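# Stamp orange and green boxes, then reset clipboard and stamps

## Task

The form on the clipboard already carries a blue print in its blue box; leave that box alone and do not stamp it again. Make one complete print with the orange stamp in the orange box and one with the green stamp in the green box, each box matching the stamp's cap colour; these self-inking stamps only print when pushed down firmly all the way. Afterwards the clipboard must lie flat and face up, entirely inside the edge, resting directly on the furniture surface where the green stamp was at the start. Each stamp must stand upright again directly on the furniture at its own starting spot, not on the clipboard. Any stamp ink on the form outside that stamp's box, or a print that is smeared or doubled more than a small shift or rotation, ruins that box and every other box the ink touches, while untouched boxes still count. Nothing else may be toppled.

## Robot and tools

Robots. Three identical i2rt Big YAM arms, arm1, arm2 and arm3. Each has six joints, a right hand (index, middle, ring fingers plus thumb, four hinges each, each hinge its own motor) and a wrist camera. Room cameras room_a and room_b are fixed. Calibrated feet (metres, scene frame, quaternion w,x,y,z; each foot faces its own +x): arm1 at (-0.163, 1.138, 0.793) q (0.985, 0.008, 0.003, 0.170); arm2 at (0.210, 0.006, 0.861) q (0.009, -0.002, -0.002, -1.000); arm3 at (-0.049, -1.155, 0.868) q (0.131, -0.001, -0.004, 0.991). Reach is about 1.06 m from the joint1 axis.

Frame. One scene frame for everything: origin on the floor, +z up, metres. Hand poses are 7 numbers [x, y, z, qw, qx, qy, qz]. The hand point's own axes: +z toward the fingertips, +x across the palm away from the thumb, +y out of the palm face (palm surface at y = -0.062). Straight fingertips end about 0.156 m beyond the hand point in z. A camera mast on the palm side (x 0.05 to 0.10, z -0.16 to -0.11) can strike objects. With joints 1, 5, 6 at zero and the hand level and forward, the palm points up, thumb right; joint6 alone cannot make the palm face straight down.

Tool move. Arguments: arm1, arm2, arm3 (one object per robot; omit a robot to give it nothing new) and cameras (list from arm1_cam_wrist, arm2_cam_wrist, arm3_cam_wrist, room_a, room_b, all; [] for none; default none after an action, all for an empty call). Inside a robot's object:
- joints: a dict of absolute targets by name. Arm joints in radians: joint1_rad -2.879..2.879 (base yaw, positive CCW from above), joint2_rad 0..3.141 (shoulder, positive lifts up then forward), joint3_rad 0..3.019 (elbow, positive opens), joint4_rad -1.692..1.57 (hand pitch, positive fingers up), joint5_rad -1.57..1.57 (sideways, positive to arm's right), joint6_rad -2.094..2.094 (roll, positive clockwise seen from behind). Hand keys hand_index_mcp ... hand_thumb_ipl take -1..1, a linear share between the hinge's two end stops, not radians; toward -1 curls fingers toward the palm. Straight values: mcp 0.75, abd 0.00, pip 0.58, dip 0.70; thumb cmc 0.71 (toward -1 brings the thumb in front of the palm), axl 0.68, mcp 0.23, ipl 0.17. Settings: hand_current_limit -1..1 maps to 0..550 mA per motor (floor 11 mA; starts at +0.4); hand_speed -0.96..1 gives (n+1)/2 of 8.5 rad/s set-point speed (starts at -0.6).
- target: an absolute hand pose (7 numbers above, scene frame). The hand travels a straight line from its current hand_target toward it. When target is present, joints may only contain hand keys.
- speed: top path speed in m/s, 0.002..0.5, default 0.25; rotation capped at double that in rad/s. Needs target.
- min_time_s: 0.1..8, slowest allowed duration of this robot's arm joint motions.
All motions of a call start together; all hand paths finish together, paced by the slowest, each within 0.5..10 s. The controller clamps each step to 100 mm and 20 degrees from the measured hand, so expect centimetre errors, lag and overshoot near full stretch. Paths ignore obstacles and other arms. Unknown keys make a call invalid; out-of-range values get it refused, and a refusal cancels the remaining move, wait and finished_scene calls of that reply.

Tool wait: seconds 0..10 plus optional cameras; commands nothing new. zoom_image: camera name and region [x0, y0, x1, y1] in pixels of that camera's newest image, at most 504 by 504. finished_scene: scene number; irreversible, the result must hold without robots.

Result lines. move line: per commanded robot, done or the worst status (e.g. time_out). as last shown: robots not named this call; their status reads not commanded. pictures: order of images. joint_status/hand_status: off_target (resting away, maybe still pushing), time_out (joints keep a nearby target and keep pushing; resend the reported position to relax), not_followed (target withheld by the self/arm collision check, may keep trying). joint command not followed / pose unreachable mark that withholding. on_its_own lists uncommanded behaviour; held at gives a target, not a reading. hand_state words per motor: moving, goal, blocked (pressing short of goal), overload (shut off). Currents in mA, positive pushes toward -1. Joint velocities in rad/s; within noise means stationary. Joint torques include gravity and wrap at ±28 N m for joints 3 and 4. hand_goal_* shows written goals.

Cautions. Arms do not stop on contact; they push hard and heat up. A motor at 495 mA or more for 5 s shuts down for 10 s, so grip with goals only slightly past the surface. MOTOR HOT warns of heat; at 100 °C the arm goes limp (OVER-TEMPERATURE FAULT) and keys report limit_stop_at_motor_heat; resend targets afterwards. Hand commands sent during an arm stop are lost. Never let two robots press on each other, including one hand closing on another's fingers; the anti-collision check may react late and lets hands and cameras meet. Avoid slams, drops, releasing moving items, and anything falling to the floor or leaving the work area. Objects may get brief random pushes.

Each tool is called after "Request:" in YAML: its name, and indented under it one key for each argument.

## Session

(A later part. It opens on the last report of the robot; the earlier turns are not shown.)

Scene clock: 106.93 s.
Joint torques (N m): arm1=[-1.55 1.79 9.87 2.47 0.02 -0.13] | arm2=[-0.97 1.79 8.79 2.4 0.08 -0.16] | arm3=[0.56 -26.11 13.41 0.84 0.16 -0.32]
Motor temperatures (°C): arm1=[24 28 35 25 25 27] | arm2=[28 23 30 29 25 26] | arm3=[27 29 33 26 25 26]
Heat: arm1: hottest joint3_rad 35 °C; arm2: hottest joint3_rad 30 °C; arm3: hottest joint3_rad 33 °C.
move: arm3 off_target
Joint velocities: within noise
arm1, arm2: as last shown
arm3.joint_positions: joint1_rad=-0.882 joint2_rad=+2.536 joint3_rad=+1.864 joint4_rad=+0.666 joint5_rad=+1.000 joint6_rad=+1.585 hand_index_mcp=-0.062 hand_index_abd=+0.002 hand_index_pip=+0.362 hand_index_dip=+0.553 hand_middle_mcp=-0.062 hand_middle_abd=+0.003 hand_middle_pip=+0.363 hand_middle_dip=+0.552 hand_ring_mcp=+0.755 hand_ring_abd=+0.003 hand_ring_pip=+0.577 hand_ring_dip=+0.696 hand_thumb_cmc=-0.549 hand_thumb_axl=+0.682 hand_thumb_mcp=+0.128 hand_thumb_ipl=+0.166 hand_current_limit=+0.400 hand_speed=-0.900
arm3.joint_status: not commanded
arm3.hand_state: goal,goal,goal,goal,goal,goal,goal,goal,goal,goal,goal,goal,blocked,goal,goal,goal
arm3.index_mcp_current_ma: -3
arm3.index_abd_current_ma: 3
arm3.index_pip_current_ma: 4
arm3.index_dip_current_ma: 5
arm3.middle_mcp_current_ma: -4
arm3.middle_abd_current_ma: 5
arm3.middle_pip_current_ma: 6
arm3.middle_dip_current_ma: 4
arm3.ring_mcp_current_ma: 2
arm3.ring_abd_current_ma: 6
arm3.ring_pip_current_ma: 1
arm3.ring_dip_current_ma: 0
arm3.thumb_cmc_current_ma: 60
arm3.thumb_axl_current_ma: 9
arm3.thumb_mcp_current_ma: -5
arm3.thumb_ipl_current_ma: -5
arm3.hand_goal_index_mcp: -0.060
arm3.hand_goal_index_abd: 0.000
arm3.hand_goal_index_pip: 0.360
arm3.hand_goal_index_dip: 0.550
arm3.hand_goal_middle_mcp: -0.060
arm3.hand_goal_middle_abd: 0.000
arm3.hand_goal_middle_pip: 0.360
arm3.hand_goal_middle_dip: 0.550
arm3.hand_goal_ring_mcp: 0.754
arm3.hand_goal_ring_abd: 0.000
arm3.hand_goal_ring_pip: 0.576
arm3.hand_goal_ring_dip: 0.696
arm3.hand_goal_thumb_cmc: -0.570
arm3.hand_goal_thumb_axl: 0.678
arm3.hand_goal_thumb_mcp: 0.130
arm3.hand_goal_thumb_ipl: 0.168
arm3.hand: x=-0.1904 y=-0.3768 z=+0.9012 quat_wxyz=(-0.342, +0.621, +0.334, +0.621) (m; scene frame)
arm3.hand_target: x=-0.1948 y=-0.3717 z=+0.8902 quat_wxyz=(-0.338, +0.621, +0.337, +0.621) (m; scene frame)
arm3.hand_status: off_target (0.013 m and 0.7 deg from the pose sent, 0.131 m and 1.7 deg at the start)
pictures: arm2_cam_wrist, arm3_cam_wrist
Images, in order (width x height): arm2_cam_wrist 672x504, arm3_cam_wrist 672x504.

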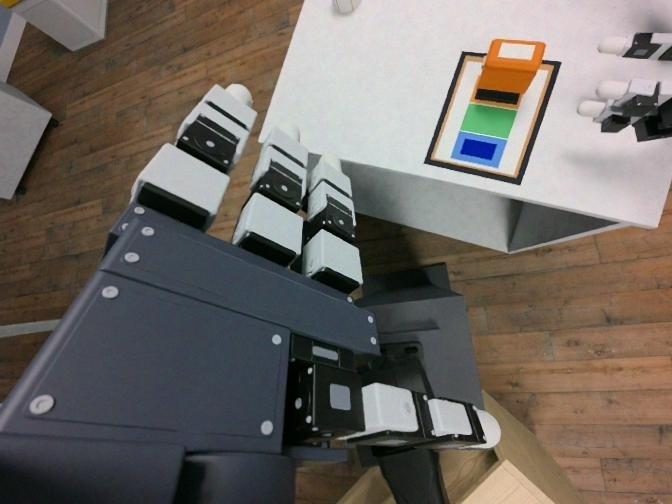

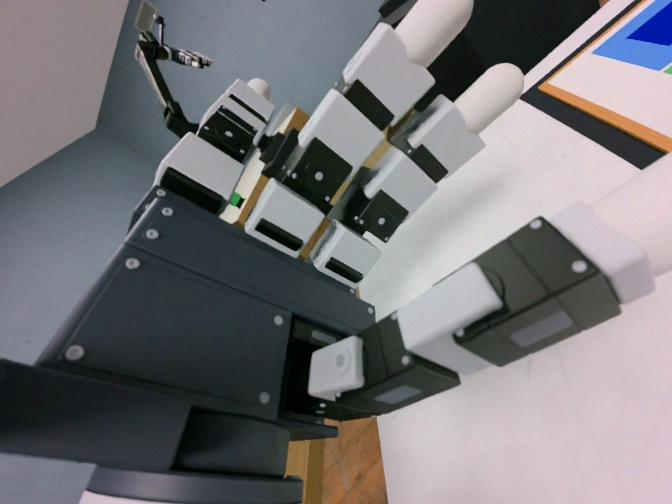

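Request:
move:
  cameras: ["arm2_cam_wrist","arm3_cam_wrist","room_a","room_b"]

Scene clock: 107.83 s.
Joint torques (N m): arm1=[-1.49 1.9 9.85 2.5 0.02 -0.14] | arm2=[-0.97 1.73 8.79 2.4 0.08 -0.16] | arm3=[0.44 -25.99 13.39 0.88 0.16 -0.32]
Motor temperatures (°C): arm1=[24 28 35 25 25 27] | arm2=[28 23 30 29 25 26] | arm3=[27 29 33 26 25 26]
Heat: arm1: hottest joint3_rad 35 °C; arm2: hottest joint3_rad 30 °C; arm3: hottest joint3_rad 33 °C.
Joint velocities: within noise
arm1.joint_positions: joint1_rad=+0.539 joint2_rad=+0.634 joint3_rad=+1.406 joint4_rad=-1.334 joint5_rad=-0.069 joint6_rad=+1.110 hand_index_mcp=+0.754 hand_index_abd=+0.000 hand_index_pip=+0.577 hand_index_dip=+0.696 hand_middle_mcp=+0.754 hand_middle_abd=+0.000 hand_middle_pip=+0.577 hand_middle_dip=+0.696 hand_ring_mcp=+0.754 hand_ring_abd=+0.000 hand_ring_pip=+0.577 hand_ring_dip=+0.696 hand_thumb_cmc=+0.714 hand_thumb_axl=+0.677 hand_thumb_mcp=+0.226 hand_thumb_ipl=+0.168 hand_current_limit=+0.400 hand_speed=-0.600
arm1.joint_status: not commanded
arm1.hand_state: goal,goal,goal,goal,goal,goal,goal,goal,goal,goal,goal,goal,goal,goal,goal,goal
arm1.index_mcp_current_ma: 0
arm1.index_abd_current_ma: 0
arm1.index_pip_current_ma: 0
arm1.index_dip_current_ma: 0
arm1.middle_mcp_current_ma: 0
arm1.middle_abd_current_ma: 0
arm1.middle_pip_current_ma: 0
arm1.middle_dip_current_ma: 0
arm1.ring_mcp_current_ma: 0
arm1.ring_abd_current_ma: 0
arm1.ring_pip_current_ma: 0
arm1.ring_dip_current_ma: 0
arm1.thumb_cmc_current_ma: 0
arm1.thumb_axl_current_ma: 0
arm1.thumb_mcp_current_ma: 0
arm1.thumb_ipl_current_ma: 0
arm1.hand_goal_index_mcp: 0.754
arm1.hand_goal_index_abd: 0.000
arm1.hand_goal_index_pip: 0.576
arm1.hand_goal_index_dip: 0.696
arm1.hand_goal_middle_mcp: 0.754
arm1.hand_goal_middle_abd: 0.000
arm1.hand_goal_middle_pip: 0.576
arm1.hand_goal_middle_dip: 0.696
arm1.hand_goal_ring_mcp: 0.754
arm1.hand_goal_ring_abd: 0.000
arm1.hand_goal_ring_pip: 0.576
arm1.hand_goal_ring_dip: 0.696
arm1.hand_goal_thumb_cmc: 0.714
arm1.hand_goal_thumb_axl: 0.678
arm1.hand_goal_thumb_mcp: 0.226
arm1.hand_goal_thumb_ipl: 0.168
arm1.hand: x=+0.0601 y=+1.2783 z=+1.3493 quat_wxyz=(-0.137, +0.676, +0.553, +0.467) (m; scene frame)
arm1.hand_target: x=+0.0586 y=+1.2762 z=+1.3602 quat_wxyz=(-0.139, +0.671, +0.550, +0.478) (m; scene frame)
arm1.hand_status: not commanded
arm2.joint_positions: joint1_rad=+1.820 joint2_rad=+0.271 joint3_rad=+0.773 joint4_rad=-1.104 joint5_rad=+0.113 joint6_rad=+1.139 hand_index_mcp=+0.756 hand_index_abd=+0.001 hand_index_pip=+0.577 hand_index_dip=+0.696 hand_middle_mcp=+0.756 hand_middle_abd=+0.001 hand_middle_pip=+0.577 hand_middle_dip=+0.696 hand_ring_mcp=+0.756 hand_ring_abd=+0.001 hand_ring_pip=+0.577 hand_ring_dip=+0.696 hand_thumb_cmc=+0.715 hand_thumb_axl=+0.677 hand_thumb_mcp=+0.225 hand_thumb_ipl=+0.168 hand_current_limit=+0.400 hand_speed=-0.600
arm2.joint_status: not commanded
arm2.hand_state: goal,goal,goal,goal,goal,goal,goal,goal,goal,goal,goal,goal,goal,goal,goal,goal
arm2.index_mcp_current_ma: 7
arm2.index_abd_current_ma: 2
arm2.index_pip_current_ma: 2
arm2.index_dip_current_ma: 0
arm2.middle_mcp_current_ma: 7
arm2.middle_abd_current_ma: 2
arm2.middle_pip_current_ma: 2
arm2.middle_dip_current_ma: 0
arm2.ring_mcp_current_ma: 8
arm2.ring_abd_current_ma: 2
arm2.ring_pip_current_ma: 2
arm2.ring_dip_current_ma: 0
arm2.thumb_cmc_current_ma: 4
arm2.thumb_axl_current_ma: -3
arm2.thumb_mcp_current_ma: -3
arm2.thumb_ipl_current_ma: -1
arm2.hand_goal_index_mcp: 0.754
arm2.hand_goal_index_abd: 0.000
arm2.hand_goal_index_pip: 0.576
arm2.hand_goal_index_dip: 0.696
arm2.hand_goal_middle_mcp: 0.754
arm2.hand_goal_middle_abd: 0.000
arm2.hand_goal_middle_pip: 0.576
arm2.hand_goal_middle_dip: 0.696
arm2.hand_goal_ring_mcp: 0.754
arm2.hand_goal_ring_abd: 0.000
arm2.hand_goal_ring_pip: 0.576
arm2.hand_goal_ring_dip: 0.696
arm2.hand_goal_thumb_cmc: 0.714
arm2.hand_goal_thumb_axl: 0.678
arm2.hand_goal_thumb_mcp: 0.226
arm2.hand_goal_thumb_ipl: 0.168
arm2.hand: x=+0.1657 y=-0.2270 z=+1.2214 quat_wxyz=(+0.390, +0.789, -0.395, +0.262) (m; scene frame)
arm2.hand_target: x=+0.1637 y=-0.2274 z=+1.2301 quat_wxyz=(+0.403, +0.782, -0.392, +0.268) (m; scene frame)
arm2.hand_status: not commanded
arm3.joint_positions: joint1_rad=-0.882 joint2_rad=+2.536 joint3_rad=+1.864 joint4_rad=+0.666 joint5_rad=+1.000 joint6_rad=+1.585 hand_index_mcp=-0.062 hand_index_abd=+0.002 hand_index_pip=+0.362 hand_index_dip=+0.553 hand_middle_mcp=-0.062 hand_middle_abd=+0.003 hand_middle_pip=+0.363 hand_middle_dip=+0.552 hand_ring_mcp=+0.755 hand_ring_abd=+0.003 hand_ring_pip=+0.577 hand_ring_dip=+0.696 hand_thumb_cmc=-0.549 hand_thumb_axl=+0.682 hand_thumb_mcp=+0.128 hand_thumb_ipl=+0.166 hand_current_limit=+0.400 hand_speed=-0.900
arm3.joint_status: not commanded
arm3.hand_state: goal,goal,goal,goal,goal,goal,goal,goal,goal,goal,goal,goal,blocked,goal,goal,goal
arm3.index_mcp_current_ma: -3
arm3.index_abd_current_ma: 3
arm3.index_pip_current_ma: 4
arm3.index_dip_current_ma: 5
arm3.middle_mcp_current_ma: -4
arm3.middle_abd_current_ma: 5
arm3.middle_pip_current_ma: 6
arm3.middle_dip_current_ma: 4
arm3.ring_mcp_current_ma: 2
arm3.ring_abd_current_ma: 6
arm3.ring_pip_current_ma: 1
arm3.ring_dip_current_ma: 0
arm3.thumb_cmc_current_ma: 60
arm3.thumb_axl_current_ma: 9
arm3.thumb_mcp_current_ma: -5
arm3.thumb_ipl_current_ma: -5
arm3.hand_goal_index_mcp: -0.060
arm3.hand_goal_index_abd: 0.000
arm3.hand_goal_index_pip: 0.360
arm3.hand_goal_index_dip: 0.550
arm3.hand_goal_middle_mcp: -0.060
arm3.hand_goal_middle_abd: 0.000
arm3.hand_goal_middle_pip: 0.360
arm3.hand_goal_middle_dip: 0.550
arm3.hand_goal_ring_mcp: 0.754
arm3.hand_goal_ring_abd: 0.000
arm3.hand_goal_ring_pip: 0.576
arm3.hand_goal_ring_dip: 0.696
arm3.hand_goal_thumb_cmc: -0.570
arm3.hand_goal_thumb_axl: 0.678
arm3.hand_goal_thumb_mcp: 0.130
arm3.hand_goal_thumb_ipl: 0.168
arm3.hand: x=-0.1904 y=-0.3768 z=+0.9010 quat_wxyz=(-0.342, +0.621, +0.334, +0.621) (m; scene frame)
arm3.hand_target: x=-0.1948 y=-0.3717 z=+0.8900 quat_wxyz=(-0.338, +0.621, +0.338, +0.621) (m; scene frame)
arm3.hand_status: off_target (0.013 m and 0.7 deg from the pose sent, 0.131 m and 1.7 deg at the start)
pictures: arm2_cam_wrist, arm3_cam_wrist, room_a, room_b
Images, in order (width x height): arm2_cam_wrist 672x504, arm3_cam_wrist 672x504, room_a 672x504, room_b 672x504.

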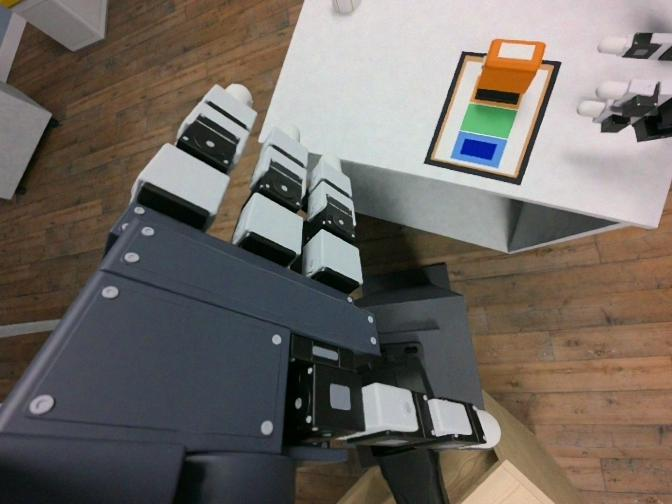

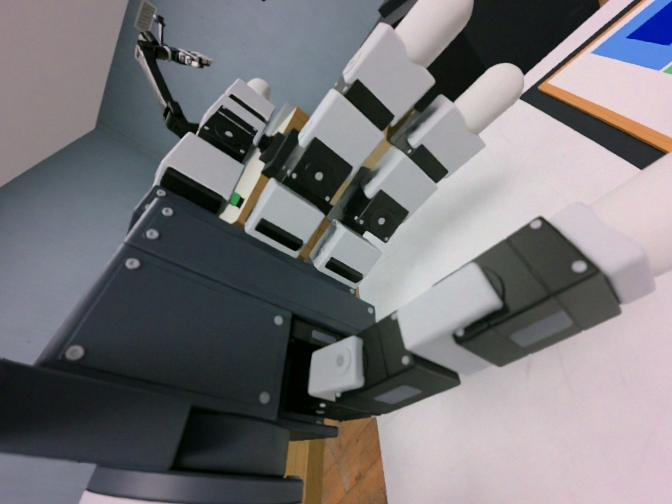

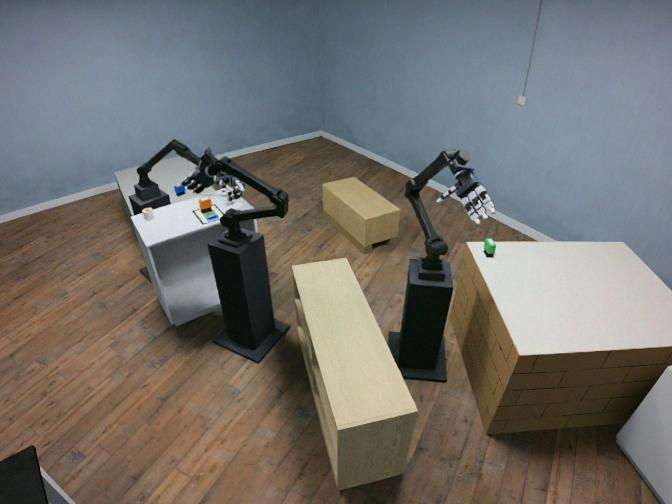

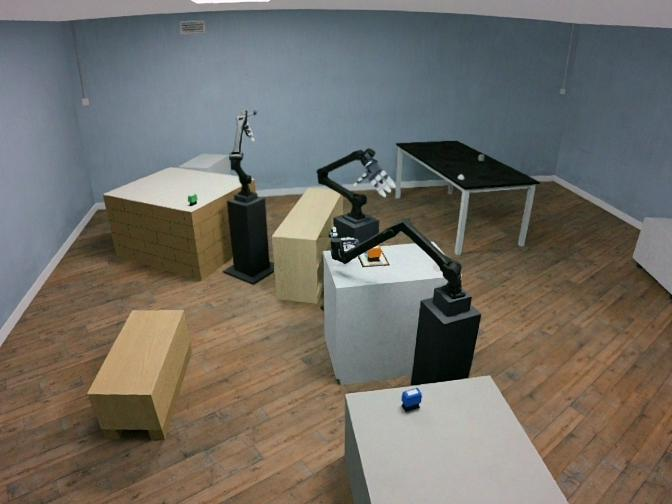

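Request:
move:
  arm3: {"target": [-0.2, -0.38, 1.16, 0.3374, -0.6214, -0.3374, -0.6214], "speed": 0.25}
  cameras: ["arm2_cam_wrist"]

Request:
zoom_image:
  camera: "arm2_cam_wrist"
  region: [425, 20, 565, 190]

Scene clock: 111.23 s.
Joint torques (N m): arm1=[-1.61 1.85 9.88 2.48 0.02 -0.14] | arm2=[-1.03 1.85 8.77 2.41 0.08 -0.16] | arm3=[0.97 -26.17 15.35 0.91 0.17 -0.32]
Motor temperatures (°C): arm1=[24 28 35 25 25 27] | arm2=[28 23 30 29 25 26] | arm3=[27 29 33 26 25 26]
Heat: arm1: hottest joint3_rad 35 °C; arm2: hottest joint3_rad 30 °C; arm3: hottest joint3_rad 33 °C.
move: arm3 off_target
Joint velocities: within noise
arm1, arm2: as last shown
arm3.joint_positions: joint1_rad=-0.879 joint2_rad=+2.187 joint3_rad=+1.943 joint4_rad=+0.222 joint5_rad=+1.009 joint6_rad=+1.584 hand_index_mcp=-0.062 hand_index_abd=+0.002 hand_index_pip=+0.362 hand_index_dip=+0.553 hand_middle_mcp=-0.062 hand_middle_abd=+0.003 hand_middle_pip=+0.363 hand_middle_dip=+0.552 hand_ring_mcp=+0.755 hand_ring_abd=+0.003 hand_ring_pip=+0.577 hand_ring_dip=+0.696 hand_thumb_cmc=-0.551 hand_thumb_axl=+0.682 hand_thumb_mcp=+0.128 hand_thumb_ipl=+0.166 hand_current_limit=+0.400 hand_speed=-0.900
arm3.joint_status: not commanded
arm3.hand_state: goal,goal,goal,goal,goal,goal,goal,goal,goal,goal,goal,goal,goal,goal,goal,goal
arm3.index_mcp_current_ma: -3
arm3.index_abd_current_ma: 3
arm3.index_pip_current_ma: 4
arm3.index_dip_current_ma: 5
arm3.middle_mcp_current_ma: -4
arm3.middle_abd_current_ma: 5
arm3.middle_pip_current_ma: 6
arm3.middle_dip_current_ma: 4
arm3.ring_mcp_current_ma: 2
arm3.ring_abd_current_ma: 6
arm3.ring_pip_current_ma: 1
arm3.ring_dip_current_ma: 0
arm3.thumb_cmc_current_ma: 55
arm3.thumb_axl_current_ma: 9
arm3.thumb_mcp_current_ma: -5
arm3.thumb_ipl_current_ma: -5
arm3.hand_goal_index_mcp: -0.060
arm3.hand_goal_index_abd: 0.000
arm3.hand_goal_index_pip: 0.360
arm3.hand_goal_index_dip: 0.550
arm3.hand_goal_middle_mcp: -0.060
arm3.hand_goal_middle_abd: 0.000
arm3.hand_goal_middle_pip: 0.360
arm3.hand_goal_middle_dip: 0.550
arm3.hand_goal_ring_mcp: 0.754
arm3.hand_goal_ring_abd: 0.000
arm3.hand_goal_ring_pip: 0.576
arm3.hand_goal_ring_dip: 0.696
arm3.hand_goal_thumb_cmc: -0.570
arm3.hand_goal_thumb_axl: 0.678
arm3.hand_goal_thumb_mcp: 0.130
arm3.hand_goal_thumb_ipl: 0.168
arm3.hand: x=-0.1910 y=-0.3847 z=+1.1546 quat_wxyz=(-0.334, +0.622, +0.338, +0.622) (m; scene frame)
arm3.hand_target: x=-0.1999 y=-0.3805 z=+1.1600 quat_wxyz=(-0.338, +0.621, +0.337, +0.621) (m; scene frame)
arm3.hand_status: off_target (0.012 m and 0.4 deg from the pose sent, 0.259 m and 0.7 deg at the start)
pictures: arm2_cam_wrist
Images, in order (width x height): arm2_cam_wrist 672x504.

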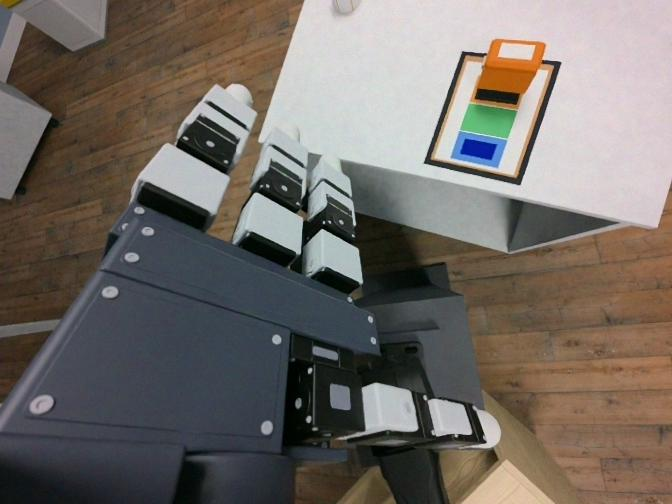

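Scaled by 2.965 from the camera's 672x504 image, which has a finer 960x720 frame.

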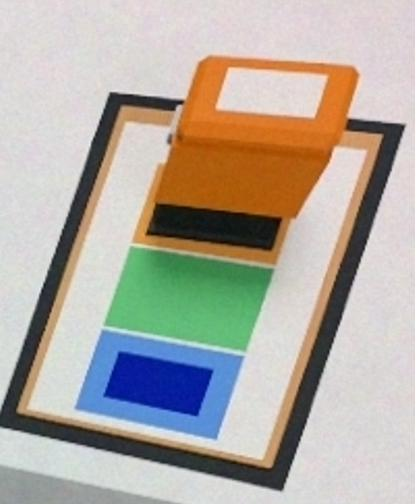

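Request:
move:
  arm3: {"joints": {"joint1_rad": -1.29, "joint2_rad": 1.76, "joint3_rad": 1.28, "joint4_rad": 0.478, "joint5_rad": 0.0, "joint6_rad": 0.0, "hand_ring_mcp": -0.06, "hand_ring_pip": 0.36, "hand_ring_dip": 0.55}, "min_time_s": 3.5}
  cameras: ["arm2_cam_wrist", "room_a"]

Scene clock: 116.43 s.
Joint torques (N m): arm1=[-1.61 1.79 9.87 2.48 0.02 -0.14] | arm2=[-0.97 1.85 8.77 2.43 0.08 -0.16] | arm3=[0.03 -20.89 10.93 3.06 -0.14 -0.09]
Motor temperatures (°C): arm1=[24 28 35 25 25 27] | arm2=[28 23 30 29 25 26] | arm3=[27 29 33 26 25 26]
Heat: arm1: hottest joint3_rad 35 °C; arm2: hottest joint3_rad 30 °C; arm3: hottest joint3_rad 33 °C.
move: arm3 done
Joint velocities: within noise
arm1, arm2: as last shown
arm3.joint_positions: joint1_rad=-1.287 joint2_rad=+1.760 joint3_rad=+1.287 joint4_rad=+0.455 joint5_rad=+0.003 joint6_rad=+0.010 hand_index_mcp=-0.057 hand_index_abd=+0.002 hand_index_pip=+0.362 hand_index_dip=+0.553 hand_middle_mcp=-0.056 hand_middle_abd=+0.003 hand_middle_pip=+0.363 hand_middle_dip=+0.552 hand_ring_mcp=-0.045 hand_ring_abd=+0.003 hand_ring_pip=+0.364 hand_ring_dip=+0.553 hand_thumb_cmc=-0.567 hand_thumb_axl=+0.680 hand_thumb_mcp=+0.128 hand_thumb_ipl=+0.166 hand_current_limit=+0.400 hand_speed=-0.900
arm3.joint_status: all done
arm3.hand_state: goal,goal,goal,goal,goal,goal,goal,goal,goal,goal,goal,goal,goal,goal,goal,goal
arm3.index_mcp_current_ma: 7
arm3.index_abd_current_ma: 3
arm3.index_pip_current_ma: 4
arm3.index_dip_current_ma: 5
arm3.middle_mcp_current_ma: 8
arm3.middle_abd_current_ma: 5
arm3.middle_pip_current_ma: 6
arm3.middle_dip_current_ma: 4
arm3.ring_mcp_current_ma: 41
arm3.ring_abd_current_ma: 6
arm3.ring_pip_current_ma: 8
arm3.ring_dip_current_ma: 5
arm3.thumb_cmc_current_ma: 7
arm3.thumb_axl_current_ma: 5
arm3.thumb_mcp_current_ma: -5
arm3.thumb_ipl_current_ma: -5
arm3.hand_goal_index_mcp: -0.060
arm3.hand_goal_index_abd: 0.000
arm3.hand_goal_index_pip: 0.360
arm3.hand_goal_index_dip: 0.550
arm3.hand_goal_middle_mcp: -0.060
arm3.hand_goal_middle_abd: 0.000
arm3.hand_goal_middle_pip: 0.360
arm3.hand_goal_middle_dip: 0.550
arm3.hand_goal_ring_mcp: -0.060
arm3.hand_goal_ring_abd: 0.000
arm3.hand_goal_ring_pip: 0.360
arm3.hand_goal_ring_dip: 0.550
arm3.hand_goal_thumb_cmc: -0.570
arm3.hand_goal_thumb_axl: 0.678
arm3.hand_goal_thumb_mcp: 0.130
arm3.hand_goal_thumb_ipl: 0.168
arm3.hand: x=-0.0411 y=-0.4085 z=+1.2687 quat_wxyz=(-0.008, -0.004, +0.711, +0.703) (m; scene frame)
arm3.hand_target: x=-0.0400 y=-0.4111 z=+1.2707 quat_wxyz=(-0.005, -0.008, +0.705, +0.709) (m; scene frame)
arm3.hand_status: not commanded
pictures: arm2_cam_wrist, room_a
Images, in order (width x height): arm2_cam_wrist 672x504, room_a 672x504.

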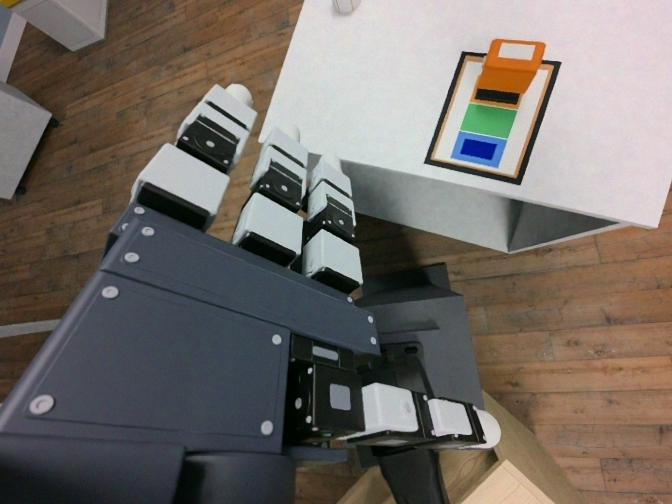

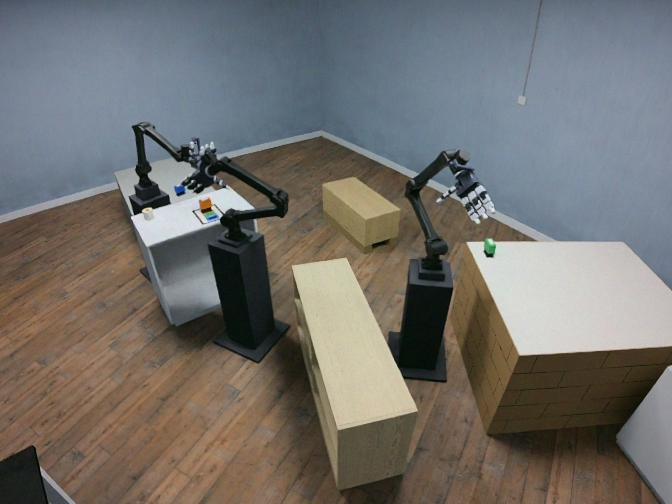

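Request:
move:
  arm3: {"target": [-0.042, -0.437, 1.065, -0.00617, -0.00617, 0.70708, 0.70708], "speed": 0.15}
  cameras: ["arm2_cam_wrist", "room_a"]

Request:
zoom_image:
  camera: "arm2_cam_wrist"
  region: [405, 0, 615, 190]

Scene clock: 118.77 s.
Joint torques (N m): arm1=[-1.55 1.79 9.89 2.48 0.02 -0.14] | arm2=[-1.03 1.79 8.77 2.41 0.08 -0.16] | arm3=[0.62 -20.66 8.01 3.04 0.11 -0.06]
Motor temperatures (°C): arm1=[24 28 35 25 25 27] | arm2=[28 23 30 29 25 26] | arm3=[27 29 33 26 25 26]
Heat: arm1: hottest joint3_rad 35 °C; arm2: hottest joint3_rad 30 °C; arm3: hottest joint3_rad 33 °C.
move: arm3 done
Joint velocities: within noise
arm1, arm2: as last shown
arm3.joint_positions: joint1_rad=-1.287 joint2_rad=+2.060 joint3_rad=+1.076 joint4_rad=+0.966 joint5_rad=+0.004 joint6_rad=+0.010 hand_index_mcp=-0.056 hand_index_abd=+0.002 hand_index_pip=+0.362 hand_index_dip=+0.553 hand_middle_mcp=-0.055 hand_middle_abd=+0.003 hand_middle_pip=+0.363 hand_middle_dip=+0.552 hand_ring_mcp=-0.046 hand_ring_abd=+0.003 hand_ring_pip=+0.364 hand_ring_dip=+0.553 hand_thumb_cmc=-0.567 hand_thumb_axl=+0.680 hand_thumb_mcp=+0.128 hand_thumb_ipl=+0.166 hand_current_limit=+0.400 hand_speed=-0.900
arm3.joint_status: not commanded
arm3.hand_state: goal,goal,goal,goal,goal,goal,goal,goal,goal,goal,goal,goal,goal,goal,goal,goal
arm3.index_mcp_current_ma: 8
arm3.index_abd_current_ma: 3
arm3.index_pip_current_ma: 4
arm3.index_dip_current_ma: 5
arm3.middle_mcp_current_ma: 10
arm3.middle_abd_current_ma: 5
arm3.middle_pip_current_ma: 6
arm3.middle_dip_current_ma: 4
arm3.ring_mcp_current_ma: 38
arm3.ring_abd_current_ma: 6
arm3.ring_pip_current_ma: 8
arm3.ring_dip_current_ma: 5
arm3.thumb_cmc_current_ma: 7
arm3.thumb_axl_current_ma: 5
arm3.thumb_mcp_current_ma: -5
arm3.thumb_ipl_current_ma: -5
arm3.hand_goal_index_mcp: -0.060
arm3.hand_goal_index_abd: 0.000
arm3.hand_goal_index_pip: 0.360
arm3.hand_goal_index_dip: 0.550
arm3.hand_goal_middle_mcp: -0.060
arm3.hand_goal_middle_abd: 0.000
arm3.hand_goal_middle_pip: 0.360
arm3.hand_goal_middle_dip: 0.550
arm3.hand_goal_ring_mcp: -0.060
arm3.hand_goal_ring_abd: 0.000
arm3.hand_goal_ring_pip: 0.360
arm3.hand_goal_ring_dip: 0.550
arm3.hand_goal_thumb_cmc: -0.570
arm3.hand_goal_thumb_axl: 0.678
arm3.hand_goal_thumb_mcp: 0.130
arm3.hand_goal_thumb_ipl: 0.168
arm3.hand: x=-0.0397 y=-0.4357 z=+1.0678 quat_wxyz=(-0.008, -0.004, +0.711, +0.703) (m; scene frame)
arm3.hand_target: x=-0.0419 y=-0.4370 z=+1.0650 quat_wxyz=(-0.006, -0.006, +0.707, +0.707) (m; scene frame)
arm3.hand_status: done (0.004 m and 0.7 deg from the pose sent, 0.206 m and 0.7 deg at the start)
pictures: arm2_cam_wrist, room_a
Images, in order (width x height): arm2_cam_wrist 672x504, room_a 672x504.

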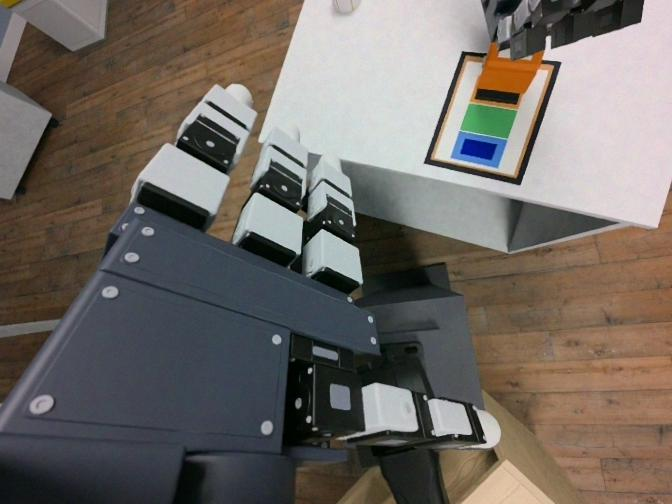

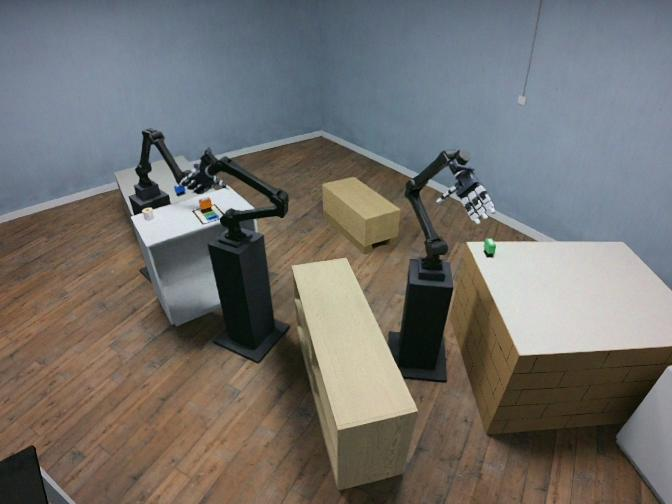

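Scaled by 2.400 from the camera's 672x504 image, which has a finer 960x720 frame.

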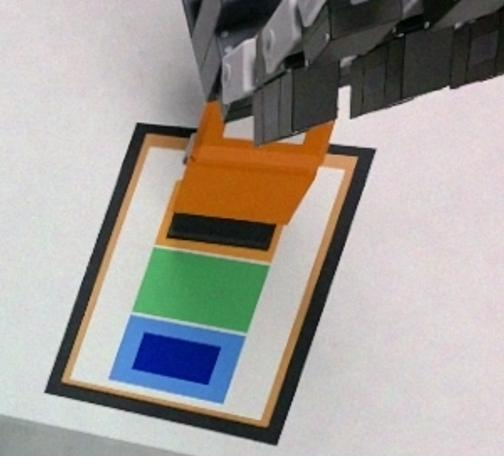

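Request:
move:
  arm3: {"target": [-0.044, -0.431, 1.04, -0.00617, -0.00617, 0.70708, 0.70708], "speed": 0.1}
  cameras: ["arm2_cam_wrist"]

Request:
zoom_image:
  camera: "arm2_cam_wrist"
  region: [425, 0, 625, 150]

Scene clock: 120.60 s.
Joint torques (N m): arm1=[-1.49 1.85 9.88 2.47 0.02 -0.14] | arm2=[-0.97 1.79 8.77 2.41 0.08 -0.16] | arm3=[0.91 -20.6 9.65 3.06 0.11 -0.06]
Motor temperatures (°C): arm1=[24 28 35 25 25 27] | arm2=[28 23 30 29 25 26] | arm3=[27 29 33 26 25 26]
Heat: arm1: hottest joint3_rad 35 °C; arm2: hottest joint3_rad 30 °C; arm3: hottest joint3_rad 33 °C.
move: arm3 done
Joint velocities: within noise
arm1, arm2: as last shown
arm3.joint_positions: joint1_rad=-1.287 joint2_rad=+2.122 joint3_rad=+1.076 joint4_rad=+1.008 joint5_rad=+0.007 joint6_rad=+0.010 hand_index_mcp=-0.056 hand_index_abd=+0.002 hand_index_pip=+0.362 hand_index_dip=+0.553 hand_middle_mcp=-0.055 hand_middle_abd=+0.003 hand_middle_pip=+0.363 hand_middle_dip=+0.552 hand_ring_mcp=-0.046 hand_ring_abd=+0.003 hand_ring_pip=+0.364 hand_ring_dip=+0.553 hand_thumb_cmc=-0.567 hand_thumb_axl=+0.680 hand_thumb_mcp=+0.128 hand_thumb_ipl=+0.166 hand_current_limit=+0.400 hand_speed=-0.900
arm3.joint_status: not commanded
arm3.hand_state: goal,goal,goal,goal,goal,goal,goal,goal,goal,goal,goal,goal,goal,goal,goal,goal
arm3.index_mcp_current_ma: 8
arm3.index_abd_current_ma: 3
arm3.index_pip_current_ma: 4
arm3.index_dip_current_ma: 5
arm3.middle_mcp_current_ma: 10
arm3.middle_abd_current_ma: 5
arm3.middle_pip_current_ma: 6
arm3.middle_dip_current_ma: 4
arm3.ring_mcp_current_ma: 38
arm3.ring_abd_current_ma: 6
arm3.ring_pip_current_ma: 8
arm3.ring_dip_current_ma: 5
arm3.thumb_cmc_current_ma: 7
arm3.thumb_axl_current_ma: 5
arm3.thumb_mcp_current_ma: -5
arm3.thumb_ipl_current_ma: -5
arm3.hand_goal_index_mcp: -0.060
arm3.hand_goal_index_abd: 0.000
arm3.hand_goal_index_pip: 0.360
arm3.hand_goal_index_dip: 0.550
arm3.hand_goal_middle_mcp: -0.060
arm3.hand_goal_middle_abd: 0.000
arm3.hand_goal_middle_pip: 0.360
arm3.hand_goal_middle_dip: 0.550
arm3.hand_goal_ring_mcp: -0.060
arm3.hand_goal_ring_abd: 0.000
arm3.hand_goal_ring_pip: 0.360
arm3.hand_goal_ring_dip: 0.550
arm3.hand_goal_thumb_cmc: -0.570
arm3.hand_goal_thumb_axl: 0.678
arm3.hand_goal_thumb_mcp: 0.130
arm3.hand_goal_thumb_ipl: 0.168
arm3.hand: x=-0.0389 y=-0.4358 z=+1.0348 quat_wxyz=(-0.007, -0.003, +0.718, +0.696) (m; scene frame)
arm3.hand_target: x=-0.0440 y=-0.4313 z=+1.0398 quat_wxyz=(-0.006, -0.006, +0.707, +0.707) (m; scene frame)
arm3.hand_status: done (0.009 m and 1.8 deg from the pose sent, 0.029 m and 0.7 deg at the start)
pictures: arm2_cam_wrist
Images, in order (width x height): arm2_cam_wrist 672x504.

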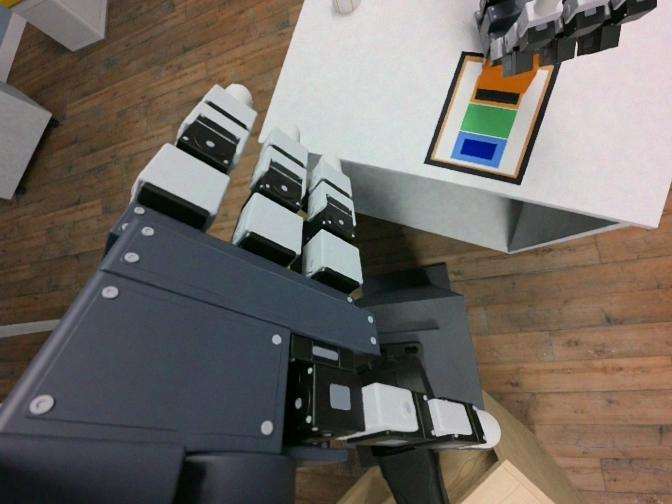

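Scaled by 2.520 from the camera's 672x504 image, which has a finer 960x720 frame.

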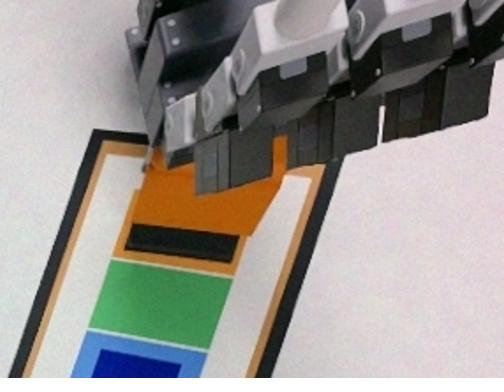

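Request:
move:
  arm3: {"joints": {"joint4_rad": 1.09}, "min_time_s": 1.0}

Scene clock: 122.10 s.
Joint torques (N m): arm1=[-1.49 1.79 9.88 2.45 0.02 -0.14] | arm2=[-1.03 1.79 8.77 2.41 0.08 -0.17] | arm3=[0.91 -20.48 9.62 3.06 0.11 -0.06]
Motor temperatures (°C): arm1=[24 28 35 25 25 27] | arm2=[28 23 30 29 25 26] | arm3=[27 29 33 26 25 26]
Heat: arm1: hottest joint3_rad 35 °C; arm2: hottest joint3_rad 30 °C; arm3: hottest joint3_rad 33 °C.
move: arm3 done
Joint velocities: within noise
arm1, arm2: as last shown
arm3.joint_positions: joint1_rad=-1.287 joint2_rad=+2.122 joint3_rad=+1.076 joint4_rad=+1.066 joint5_rad=+0.007 joint6_rad=+0.010 hand_index_mcp=-0.056 hand_index_abd=+0.002 hand_index_pip=+0.362 hand_index_dip=+0.553 hand_middle_mcp=-0.055 hand_middle_abd=+0.003 hand_middle_pip=+0.363 hand_middle_dip=+0.552 hand_ring_mcp=-0.046 hand_ring_abd=+0.003 hand_ring_pip=+0.364 hand_ring_dip=+0.553 hand_thumb_cmc=-0.567 hand_thumb_axl=+0.680 hand_thumb_mcp=+0.128 hand_thumb_ipl=+0.166 hand_current_limit=+0.400 hand_speed=-0.900
arm3.joint_status: all done
arm3.hand_state: goal,goal,goal,goal,goal,goal,goal,goal,goal,goal,goal,goal,goal,goal,goal,goal
arm3.index_mcp_current_ma: 8
arm3.index_abd_current_ma: 3
arm3.index_pip_current_ma: 4
arm3.index_dip_current_ma: 5
arm3.middle_mcp_current_ma: 10
arm3.middle_abd_current_ma: 5
arm3.middle_pip_current_ma: 6
arm3.middle_dip_current_ma: 4
arm3.ring_mcp_current_ma: 38
arm3.ring_abd_current_ma: 6
arm3.ring_pip_current_ma: 8
arm3.ring_dip_current_ma: 5
arm3.thumb_cmc_current_ma: 7
arm3.thumb_axl_current_ma: 5
arm3.thumb_mcp_current_ma: -5
arm3.thumb_ipl_current_ma: -5
arm3.hand_goal_index_mcp: -0.060
arm3.hand_goal_index_abd: 0.000
arm3.hand_goal_index_pip: 0.360
arm3.hand_goal_index_dip: 0.550
arm3.hand_goal_middle_mcp: -0.060
arm3.hand_goal_middle_abd: 0.000
arm3.hand_goal_middle_pip: 0.360
arm3.hand_goal_middle_dip: 0.550
arm3.hand_goal_ring_mcp: -0.060
arm3.hand_goal_ring_abd: 0.000
arm3.hand_goal_ring_pip: 0.360
arm3.hand_goal_ring_dip: 0.550
arm3.hand_goal_thumb_cmc: -0.570
arm3.hand_goal_thumb_axl: 0.678
arm3.hand_goal_thumb_mcp: 0.130
arm3.hand_goal_thumb_ipl: 0.168
arm3.hand: x=-0.0389 y=-0.4407 z=+1.0493 quat_wxyz=(-0.007, -0.003, +0.697, +0.717) (m; scene frame)
arm3.hand_target: x=-0.0439 y=-0.4367 z=+1.0542 quat_wxyz=(-0.007, -0.006, +0.686, +0.727) (m; scene frame)
arm3.hand_status: not commanded
pictures: none

Request:
move:
  arm3: {"joints": {"joint2_rad": 2.145}, "min_time_s": 1.0}
  cameras: ["arm2_cam_wrist"]

Request:
zoom_image:
  camera: "arm2_cam_wrist"
  region: [425, 0, 625, 150]

Scene clock: 123.53 s.
Joint torques (N m): arm1=[-1.55 1.9 9.85 2.47 0.02 -0.13] | arm2=[-1.08 1.79 8.79 2.4 0.08 -0.17] | arm3=[0.85 -19.96 9.62 3.06 0.11 -0.05]
Motor temperatures (°C): arm1=[24 28 35 25 25 27] | arm2=[28 23 30 29 25 26] | arm3=[27 29 33 26 25 26]
Heat: arm1: hottest joint3_rad 35 °C; arm2: hottest joint3_rad 30 °C; arm3: hottest joint3_rad 33 °C.
move: arm3 done
Joint velocities: within noise
arm1, arm2: as last shown
arm3.joint_positions: joint1_rad=-1.287 joint2_rad=+2.122 joint3_rad=+1.076 joint4_rad=+1.066 joint5_rad=+0.007 joint6_rad=+0.010 hand_index_mcp=-0.056 hand_index_abd=+0.002 hand_index_pip=+0.362 hand_index_dip=+0.553 hand_middle_mcp=-0.055 hand_middle_abd=+0.003 hand_middle_pip=+0.363 hand_middle_dip=+0.552 hand_ring_mcp=-0.046 hand_ring_abd=+0.003 hand_ring_pip=+0.364 hand_ring_dip=+0.553 hand_thumb_cmc=-0.567 hand_thumb_axl=+0.680 hand_thumb_mcp=+0.128 hand_thumb_ipl=+0.166 hand_current_limit=+0.400 hand_speed=-0.900
arm3.joint_status: all done
arm3.hand_state: goal,goal,goal,goal,goal,goal,goal,goal,goal,goal,goal,goal,goal,goal,goal,goal
arm3.index_mcp_current_ma: 8
arm3.index_abd_current_ma: 3
arm3.index_pip_current_ma: 4
arm3.index_dip_current_ma: 5
arm3.middle_mcp_current_ma: 10
arm3.middle_abd_current_ma: 5
arm3.middle_pip_current_ma: 6
arm3.middle_dip_current_ma: 4
arm3.ring_mcp_current_ma: 38
arm3.ring_abd_current_ma: 6
arm3.ring_pip_current_ma: 8
arm3.ring_dip_current_ma: 5
arm3.thumb_cmc_current_ma: 7
arm3.thumb_axl_current_ma: 5
arm3.thumb_mcp_current_ma: -5
arm3.thumb_ipl_current_ma: -5
arm3.hand_goal_index_mcp: -0.060
arm3.hand_goal_index_abd: 0.000
arm3.hand_goal_index_pip: 0.360
arm3.hand_goal_index_dip: 0.550
arm3.hand_goal_middle_mcp: -0.060
arm3.hand_goal_middle_abd: 0.000
arm3.hand_goal_middle_pip: 0.360
arm3.hand_goal_middle_dip: 0.550
arm3.hand_goal_ring_mcp: -0.060
arm3.hand_goal_ring_abd: 0.000
arm3.hand_goal_ring_pip: 0.360
arm3.hand_goal_ring_dip: 0.550
arm3.hand_goal_thumb_cmc: -0.570
arm3.hand_goal_thumb_axl: 0.678
arm3.hand_goal_thumb_mcp: 0.130
arm3.hand_goal_thumb_ipl: 0.168
arm3.hand: x=-0.0389 y=-0.4407 z=+1.0493 quat_wxyz=(-0.007, -0.003, +0.697, +0.717) (m; scene frame)
arm3.hand_target: x=-0.0439 y=-0.4364 z=+1.0498 quat_wxyz=(-0.007, -0.006, +0.689, +0.725) (m; scene frame)
arm3.hand_status: not commanded
pictures: arm2_cam_wrist
Images, in order (width x height): arm2_cam_wrist 672x504.

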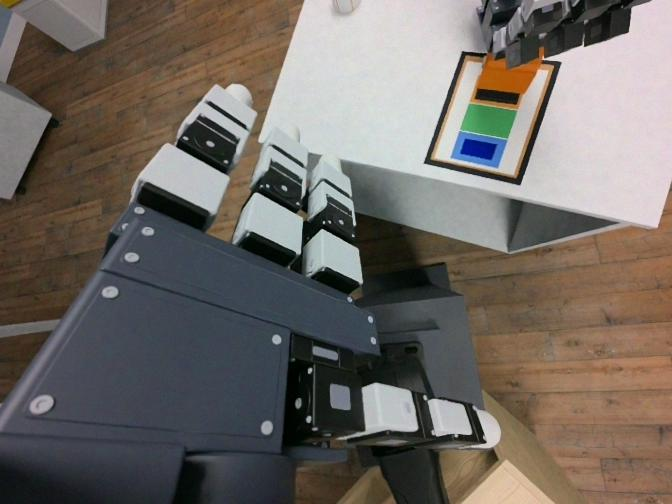

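Scaled by 2.520 from the camera's 672x504 image, which has a finer 960x720 frame.

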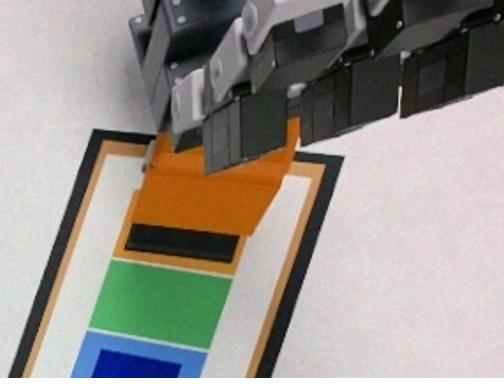

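Request:
move:
  arm3: {"joints": {"joint2_rad": 2.165}, "min_time_s": 1.0}

Scene clock: 125.10 s.
Joint torques (N m): arm1=[-1.55 1.85 9.88 2.47 0.03 -0.14] | arm2=[-1.03 1.85 8.77 2.41 0.08 -0.16] | arm3=[0.91 -19.66 9.48 3.06 0.11 -0.06]
Motor temperatures (°C): arm1=[24 28 35 25 25 27] | arm2=[28 23 30 29 25 26] | arm3=[27 29 33 26 25 26]
Heat: arm1: hottest joint3_rad 35 °C; arm2: hottest joint3_rad 30 °C; arm3: hottest joint3_rad 33 °C.
move: arm3 done
Joint velocities: within noise
arm1, arm2: as last shown
arm3.joint_positions: joint1_rad=-1.287 joint2_rad=+2.138 joint3_rad=+1.076 joint4_rad=+1.066 joint5_rad=+0.007 joint6_rad=+0.010 hand_index_mcp=-0.056 hand_index_abd=+0.002 hand_index_pip=+0.362 hand_index_dip=+0.553 hand_middle_mcp=-0.055 hand_middle_abd=+0.003 hand_middle_pip=+0.363 hand_middle_dip=+0.552 hand_ring_mcp=-0.046 hand_ring_abd=+0.003 hand_ring_pip=+0.364 hand_ring_dip=+0.553 hand_thumb_cmc=-0.567 hand_thumb_axl=+0.680 hand_thumb_mcp=+0.128 hand_thumb_ipl=+0.166 hand_current_limit=+0.400 hand_speed=-0.900
arm3.joint_status: all done
arm3.hand_state: goal,goal,goal,goal,goal,goal,goal,goal,goal,goal,goal,goal,goal,goal,goal,goal
arm3.index_mcp_current_ma: 8
arm3.index_abd_current_ma: 3
arm3.index_pip_current_ma: 4
arm3.index_dip_current_ma: 5
arm3.middle_mcp_current_ma: 10
arm3.middle_abd_current_ma: 5
arm3.middle_pip_current_ma: 6
arm3.middle_dip_current_ma: 4
arm3.ring_mcp_current_ma: 38
arm3.ring_abd_current_ma: 6
arm3.ring_pip_current_ma: 8
arm3.ring_dip_current_ma: 5
arm3.thumb_cmc_current_ma: 7
arm3.thumb_axl_current_ma: 5
arm3.thumb_mcp_current_ma: -5
arm3.thumb_ipl_current_ma: -5
arm3.hand_goal_index_mcp: -0.060
arm3.hand_goal_index_abd: 0.000
arm3.hand_goal_index_pip: 0.360
arm3.hand_goal_index_dip: 0.550
arm3.hand_goal_middle_mcp: -0.060
arm3.hand_goal_middle_abd: 0.000
arm3.hand_goal_middle_pip: 0.360
arm3.hand_goal_middle_dip: 0.550
arm3.hand_goal_ring_mcp: -0.060
arm3.hand_goal_ring_abd: 0.000
arm3.hand_goal_ring_pip: 0.360
arm3.hand_goal_ring_dip: 0.550
arm3.hand_goal_thumb_cmc: -0.570
arm3.hand_goal_thumb_axl: 0.678
arm3.hand_goal_thumb_mcp: 0.130
arm3.hand_goal_thumb_ipl: 0.168
arm3.hand: x=-0.0389 y=-0.4400 z=+1.0382 quat_wxyz=(-0.007, -0.003, +0.703, +0.711) (m; scene frame)
arm3.hand_target: x=-0.0438 y=-0.4355 z=+1.0359 quat_wxyz=(-0.006, -0.006, +0.696, +0.718) (m; scene frame)
arm3.hand_status: not commanded
pictures: none

Request:
move:
  arm3: {"joints": {"joint2_rad": 2.18}, "min_time_s": 1.0}

Request:
move:
  arm3: {"joints": {"joint2_rad": 2.195}, "min_time_s": 1.0}
  cameras: ["arm2_cam_wrist"]

Request:
zoom_image:
  camera: "arm2_cam_wrist"
  region: [425, 0, 625, 150]

Scene clock: 126.53 s.
Joint torques (N m): arm1=[-1.55 1.79 9.87 2.47 0.02 -0.14] | arm2=[-0.97 1.73 8.79 2.41 0.08 -0.17] | arm3=[0.91 -19.66 9.36 3.06 0.11 -0.06]
Motor temperatures (°C): arm1=[24 28 35 25 25 27] | arm2=[28 23 30 29 25 26] | arm3=[27 29 33 26 25 26]
Heat: arm1: hottest joint3_rad 35 °C; arm2: hottest joint3_rad 30 °C; arm3: hottest joint3_rad 33 °C.
move: arm3 done
Joint velocities: within noise
arm1.joint_positions: joint1_rad=+0.539 joint2_rad=+0.634 joint3_rad=+1.406 joint4_rad=-1.334 joint5_rad=-0.069 joint6_rad=+1.110 hand_index_mcp=+0.754 hand_index_abd=+0.000 hand_index_pip=+0.577 hand_index_dip=+0.696 hand_middle_mcp=+0.754 hand_middle_abd=+0.000 hand_middle_pip=+0.577 hand_middle_dip=+0.696 hand_ring_mcp=+0.754 hand_ring_abd=+0.000 hand_ring_pip=+0.577 hand_ring_dip=+0.696 hand_thumb_cmc=+0.714 hand_thumb_axl=+0.677 hand_thumb_mcp=+0.226 hand_thumb_ipl=+0.168 hand_current_limit=+0.400 hand_speed=-0.600
arm1.joint_status: not commanded
arm1.hand_state: goal,goal,goal,goal,goal,goal,goal,goal,goal,goal,goal,goal,goal,goal,goal,goal
arm1.index_mcp_current_ma: 0
arm1.index_abd_current_ma: 0
arm1.index_pip_current_ma: 0
arm1.index_dip_current_ma: 0
arm1.middle_mcp_current_ma: 0
arm1.middle_abd_current_ma: 0
arm1.middle_pip_current_ma: 0
arm1.middle_dip_current_ma: 0
arm1.ring_mcp_current_ma: 0
arm1.ring_abd_current_ma: 0
arm1.ring_pip_current_ma: 0
arm1.ring_dip_current_ma: 0
arm1.thumb_cmc_current_ma: 0
arm1.thumb_axl_current_ma: 0
arm1.thumb_mcp_current_ma: 0
arm1.thumb_ipl_current_ma: 0
arm1.hand_goal_index_mcp: 0.754
arm1.hand_goal_index_abd: 0.000
arm1.hand_goal_index_pip: 0.576
arm1.hand_goal_index_dip: 0.696
arm1.hand_goal_middle_mcp: 0.754
arm1.hand_goal_middle_abd: 0.000
arm1.hand_goal_middle_pip: 0.576
arm1.hand_goal_middle_dip: 0.696
arm1.hand_goal_ring_mcp: 0.754
arm1.hand_goal_ring_abd: 0.000
arm1.hand_goal_ring_pip: 0.576
arm1.hand_goal_ring_dip: 0.696
arm1.hand_goal_thumb_cmc: 0.714
arm1.hand_goal_thumb_axl: 0.678
arm1.hand_goal_thumb_mcp: 0.226
arm1.hand_goal_thumb_ipl: 0.168
arm1.hand: x=+0.0601 y=+1.2783 z=+1.3493 quat_wxyz=(-0.137, +0.676, +0.553, +0.467) (m; scene frame)
arm1.hand_target: x=+0.0586 y=+1.2762 z=+1.3602 quat_wxyz=(-0.139, +0.671, +0.550, +0.478) (m; scene frame)
arm1.hand_status: not commanded
arm2.joint_positions: joint1_rad=+1.820 joint2_rad=+0.271 joint3_rad=+0.773 joint4_rad=-1.104 joint5_rad=+0.113 joint6_rad=+1.139 hand_index_mcp=+0.756 hand_index_abd=+0.001 hand_index_pip=+0.577 hand_index_dip=+0.696 hand_middle_mcp=+0.756 hand_middle_abd=+0.001 hand_middle_pip=+0.577 hand_middle_dip=+0.696 hand_ring_mcp=+0.756 hand_ring_abd=+0.001 hand_ring_pip=+0.577 hand_ring_dip=+0.696 hand_thumb_cmc=+0.715 hand_thumb_axl=+0.677 hand_thumb_mcp=+0.225 hand_thumb_ipl=+0.168 hand_current_limit=+0.400 hand_speed=-0.600
arm2.joint_status: not commanded
arm2.hand_state: goal,goal,goal,goal,goal,goal,goal,goal,goal,goal,goal,goal,goal,goal,goal,goal
arm2.index_mcp_current_ma: 7
arm2.index_abd_current_ma: 2
arm2.index_pip_current_ma: 2
arm2.index_dip_current_ma: 0
arm2.middle_mcp_current_ma: 7
arm2.middle_abd_current_ma: 2
arm2.middle_pip_current_ma: 2
arm2.middle_dip_current_ma: 0
arm2.ring_mcp_current_ma: 8
arm2.ring_abd_current_ma: 2
arm2.ring_pip_current_ma: 2
arm2.ring_dip_current_ma: 0
arm2.thumb_cmc_current_ma: 4
arm2.thumb_axl_current_ma: -3
arm2.thumb_mcp_current_ma: -3
arm2.thumb_ipl_current_ma: -1
arm2.hand_goal_index_mcp: 0.754
arm2.hand_goal_index_abd: 0.000
arm2.hand_goal_index_pip: 0.576
arm2.hand_goal_index_dip: 0.696
arm2.hand_goal_middle_mcp: 0.754
arm2.hand_goal_middle_abd: 0.000
arm2.hand_goal_middle_pip: 0.576
arm2.hand_goal_middle_dip: 0.696
arm2.hand_goal_ring_mcp: 0.754
arm2.hand_goal_ring_abd: 0.000
arm2.hand_goal_ring_pip: 0.576
arm2.hand_goal_ring_dip: 0.696
arm2.hand_goal_thumb_cmc: 0.714
arm2.hand_goal_thumb_axl: 0.678
arm2.hand_goal_thumb_mcp: 0.226
arm2.hand_goal_thumb_ipl: 0.168
arm2.hand: x=+0.1657 y=-0.2270 z=+1.2214 quat_wxyz=(+0.390, +0.789, -0.395, +0.262) (m; scene frame)
arm2.hand_target: x=+0.1637 y=-0.2274 z=+1.2301 quat_wxyz=(+0.403, +0.782, -0.392, +0.268) (m; scene frame)
arm2.hand_status: not commanded
arm3.joint_positions: joint1_rad=-1.287 joint2_rad=+2.153 joint3_rad=+1.076 joint4_rad=+1.066 joint5_rad=+0.007 joint6_rad=+0.010 hand_index_mcp=-0.056 hand_index_abd=+0.002 hand_index_pip=+0.362 hand_index_dip=+0.553 hand_middle_mcp=-0.055 hand_middle_abd=+0.003 hand_middle_pip=+0.363 hand_middle_dip=+0.552 hand_ring_mcp=-0.046 hand_ring_abd=+0.003 hand_ring_pip=+0.364 hand_ring_dip=+0.553 hand_thumb_cmc=-0.567 hand_thumb_axl=+0.680 hand_thumb_mcp=+0.128 hand_thumb_ipl=+0.166 hand_current_limit=+0.400 hand_speed=-0.900
arm3.joint_status: all done
arm3.hand_state: goal,goal,goal,goal,goal,goal,goal,goal,goal,goal,goal,goal,goal,goal,goal,goal
arm3.index_mcp_current_ma: 8
arm3.index_abd_current_ma: 3
arm3.index_pip_current_ma: 4
arm3.index_dip_current_ma: 5
arm3.middle_mcp_current_ma: 10
arm3.middle_abd_current_ma: 5
arm3.middle_pip_current_ma: 6
arm3.middle_dip_current_ma: 4
arm3.ring_mcp_current_ma: 38
arm3.ring_abd_current_ma: 6
arm3.ring_pip_current_ma: 8
arm3.ring_dip_current_ma: 5
arm3.thumb_cmc_current_ma: 7
arm3.thumb_axl_current_ma: 5
arm3.thumb_mcp_current_ma: -5
arm3.thumb_ipl_current_ma: -5
arm3.hand_goal_index_mcp: -0.060
arm3.hand_goal_index_abd: 0.000
arm3.hand_goal_index_pip: 0.360
arm3.hand_goal_index_dip: 0.550
arm3.hand_goal_middle_mcp: -0.060
arm3.hand_goal_middle_abd: 0.000
arm3.hand_goal_middle_pip: 0.360
arm3.hand_goal_middle_dip: 0.550
arm3.hand_goal_ring_mcp: -0.060
arm3.hand_goal_ring_abd: 0.000
arm3.hand_goal_ring_pip: 0.360
arm3.hand_goal_ring_dip: 0.550
arm3.hand_goal_thumb_cmc: -0.570
arm3.hand_goal_thumb_axl: 0.678
arm3.hand_goal_thumb_mcp: 0.130
arm3.hand_goal_thumb_ipl: 0.168
arm3.hand: x=-0.0388 y=-0.4395 z=+1.0281 quat_wxyz=(-0.007, -0.003, +0.708, +0.706) (m; scene frame)
arm3.hand_target: x=-0.0438 y=-0.4350 z=+1.0254 quat_wxyz=(-0.006, -0.006, +0.701, +0.713) (m; scene frame)
arm3.hand_status: not commanded
pictures: none

Scene clock: 127.80 s.
Joint torques (N m): arm1=[-1.55 1.79 9.87 2.47 0.03 -0.14] | arm2=[-1.03 1.85 8.77 2.41 0.08 -0.17] | arm3=[0.91 -19.66 9.24 3.07 0.11 -0.06]
Motor temperatures (°C): arm1=[24 28 35 25 25 27] | arm2=[28 23 30 29 25 26] | arm3=[27 29 33 26 25 26]
Heat: arm1: hottest joint3_rad 35 °C; arm2: hottest joint3_rad 30 °C; arm3: hottest joint3_rad 33 °C.
move: arm3 done
Joint velocities: within noise
arm1, arm2: as last shown
arm3.joint_positions: joint1_rad=-1.287 joint2_rad=+2.168 joint3_rad=+1.076 joint4_rad=+1.066 joint5_rad=+0.007 joint6_rad=+0.010 hand_index_mcp=-0.056 hand_index_abd=+0.002 hand_index_pip=+0.362 hand_index_dip=+0.553 hand_middle_mcp=-0.055 hand_middle_abd=+0.003 hand_middle_pip=+0.363 hand_middle_dip=+0.552 hand_ring_mcp=-0.046 hand_ring_abd=+0.003 hand_ring_pip=+0.364 hand_ring_dip=+0.553 hand_thumb_cmc=-0.567 hand_thumb_axl=+0.680 hand_thumb_mcp=+0.128 hand_thumb_ipl=+0.166 hand_current_limit=+0.400 hand_speed=-0.900
arm3.joint_status: all done
arm3.hand_state: goal,goal,goal,goal,goal,goal,goal,goal,goal,goal,goal,goal,goal,goal,goal,goal
arm3.index_mcp_current_ma: 8
arm3.index_abd_current_ma: 3
arm3.index_pip_current_ma: 4
arm3.index_dip_current_ma: 5
arm3.middle_mcp_current_ma: 10
arm3.middle_abd_current_ma: 5
arm3.middle_pip_current_ma: 6
arm3.middle_dip_current_ma: 4
arm3.ring_mcp_current_ma: 38
arm3.ring_abd_current_ma: 6
arm3.ring_pip_current_ma: 8
arm3.ring_dip_current_ma: 5
arm3.thumb_cmc_current_ma: 7
arm3.thumb_axl_current_ma: 5
arm3.thumb_mcp_current_ma: -5
arm3.thumb_ipl_current_ma: -5
arm3.hand_goal_index_mcp: -0.060
arm3.hand_goal_index_abd: 0.000
arm3.hand_goal_index_pip: 0.360
arm3.hand_goal_index_dip: 0.550
arm3.hand_goal_middle_mcp: -0.060
arm3.hand_goal_middle_abd: 0.000
arm3.hand_goal_middle_pip: 0.360
arm3.hand_goal_middle_dip: 0.550
arm3.hand_goal_ring_mcp: -0.060
arm3.hand_goal_ring_abd: 0.000
arm3.hand_goal_ring_pip: 0.360
arm3.hand_goal_ring_dip: 0.550
arm3.hand_goal_thumb_cmc: -0.570
arm3.hand_goal_thumb_axl: 0.678
arm3.hand_goal_thumb_mcp: 0.130
arm3.hand_goal_thumb_ipl: 0.168
arm3.hand: x=-0.0388 y=-0.4392 z=+1.0178 quat_wxyz=(-0.007, -0.003, +0.714, +0.701) (m; scene frame)
arm3.hand_target: x=-0.0438 y=-0.4347 z=+1.0150 quat_wxyz=(-0.006, -0.006, +0.706, +0.708) (m; scene frame)
arm3.hand_status: not commanded
pictures: arm2_cam_wrist
Images, in order (width x height): arm2_cam_wrist 672x504.

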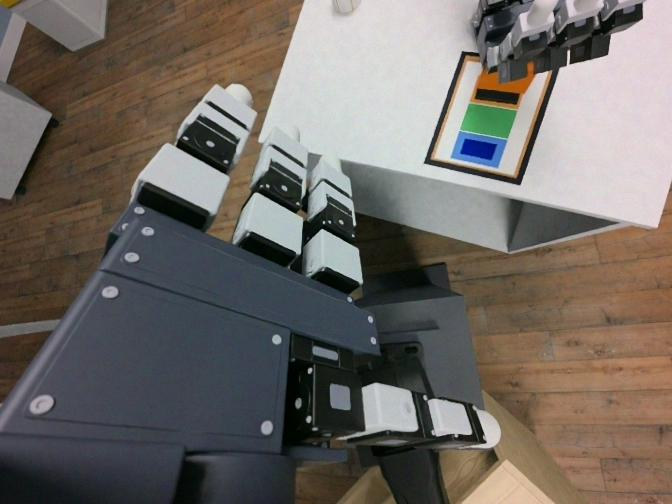

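Scaled by 2.520 from the camera's 672x504 image, which has a finer 960x720 frame.

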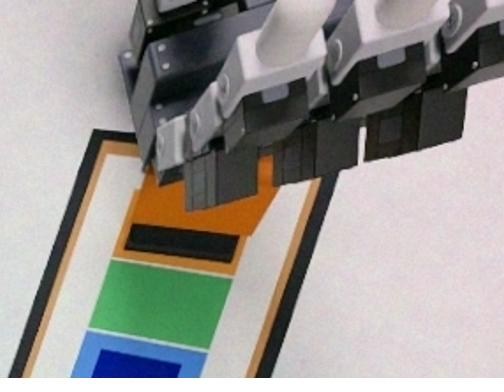

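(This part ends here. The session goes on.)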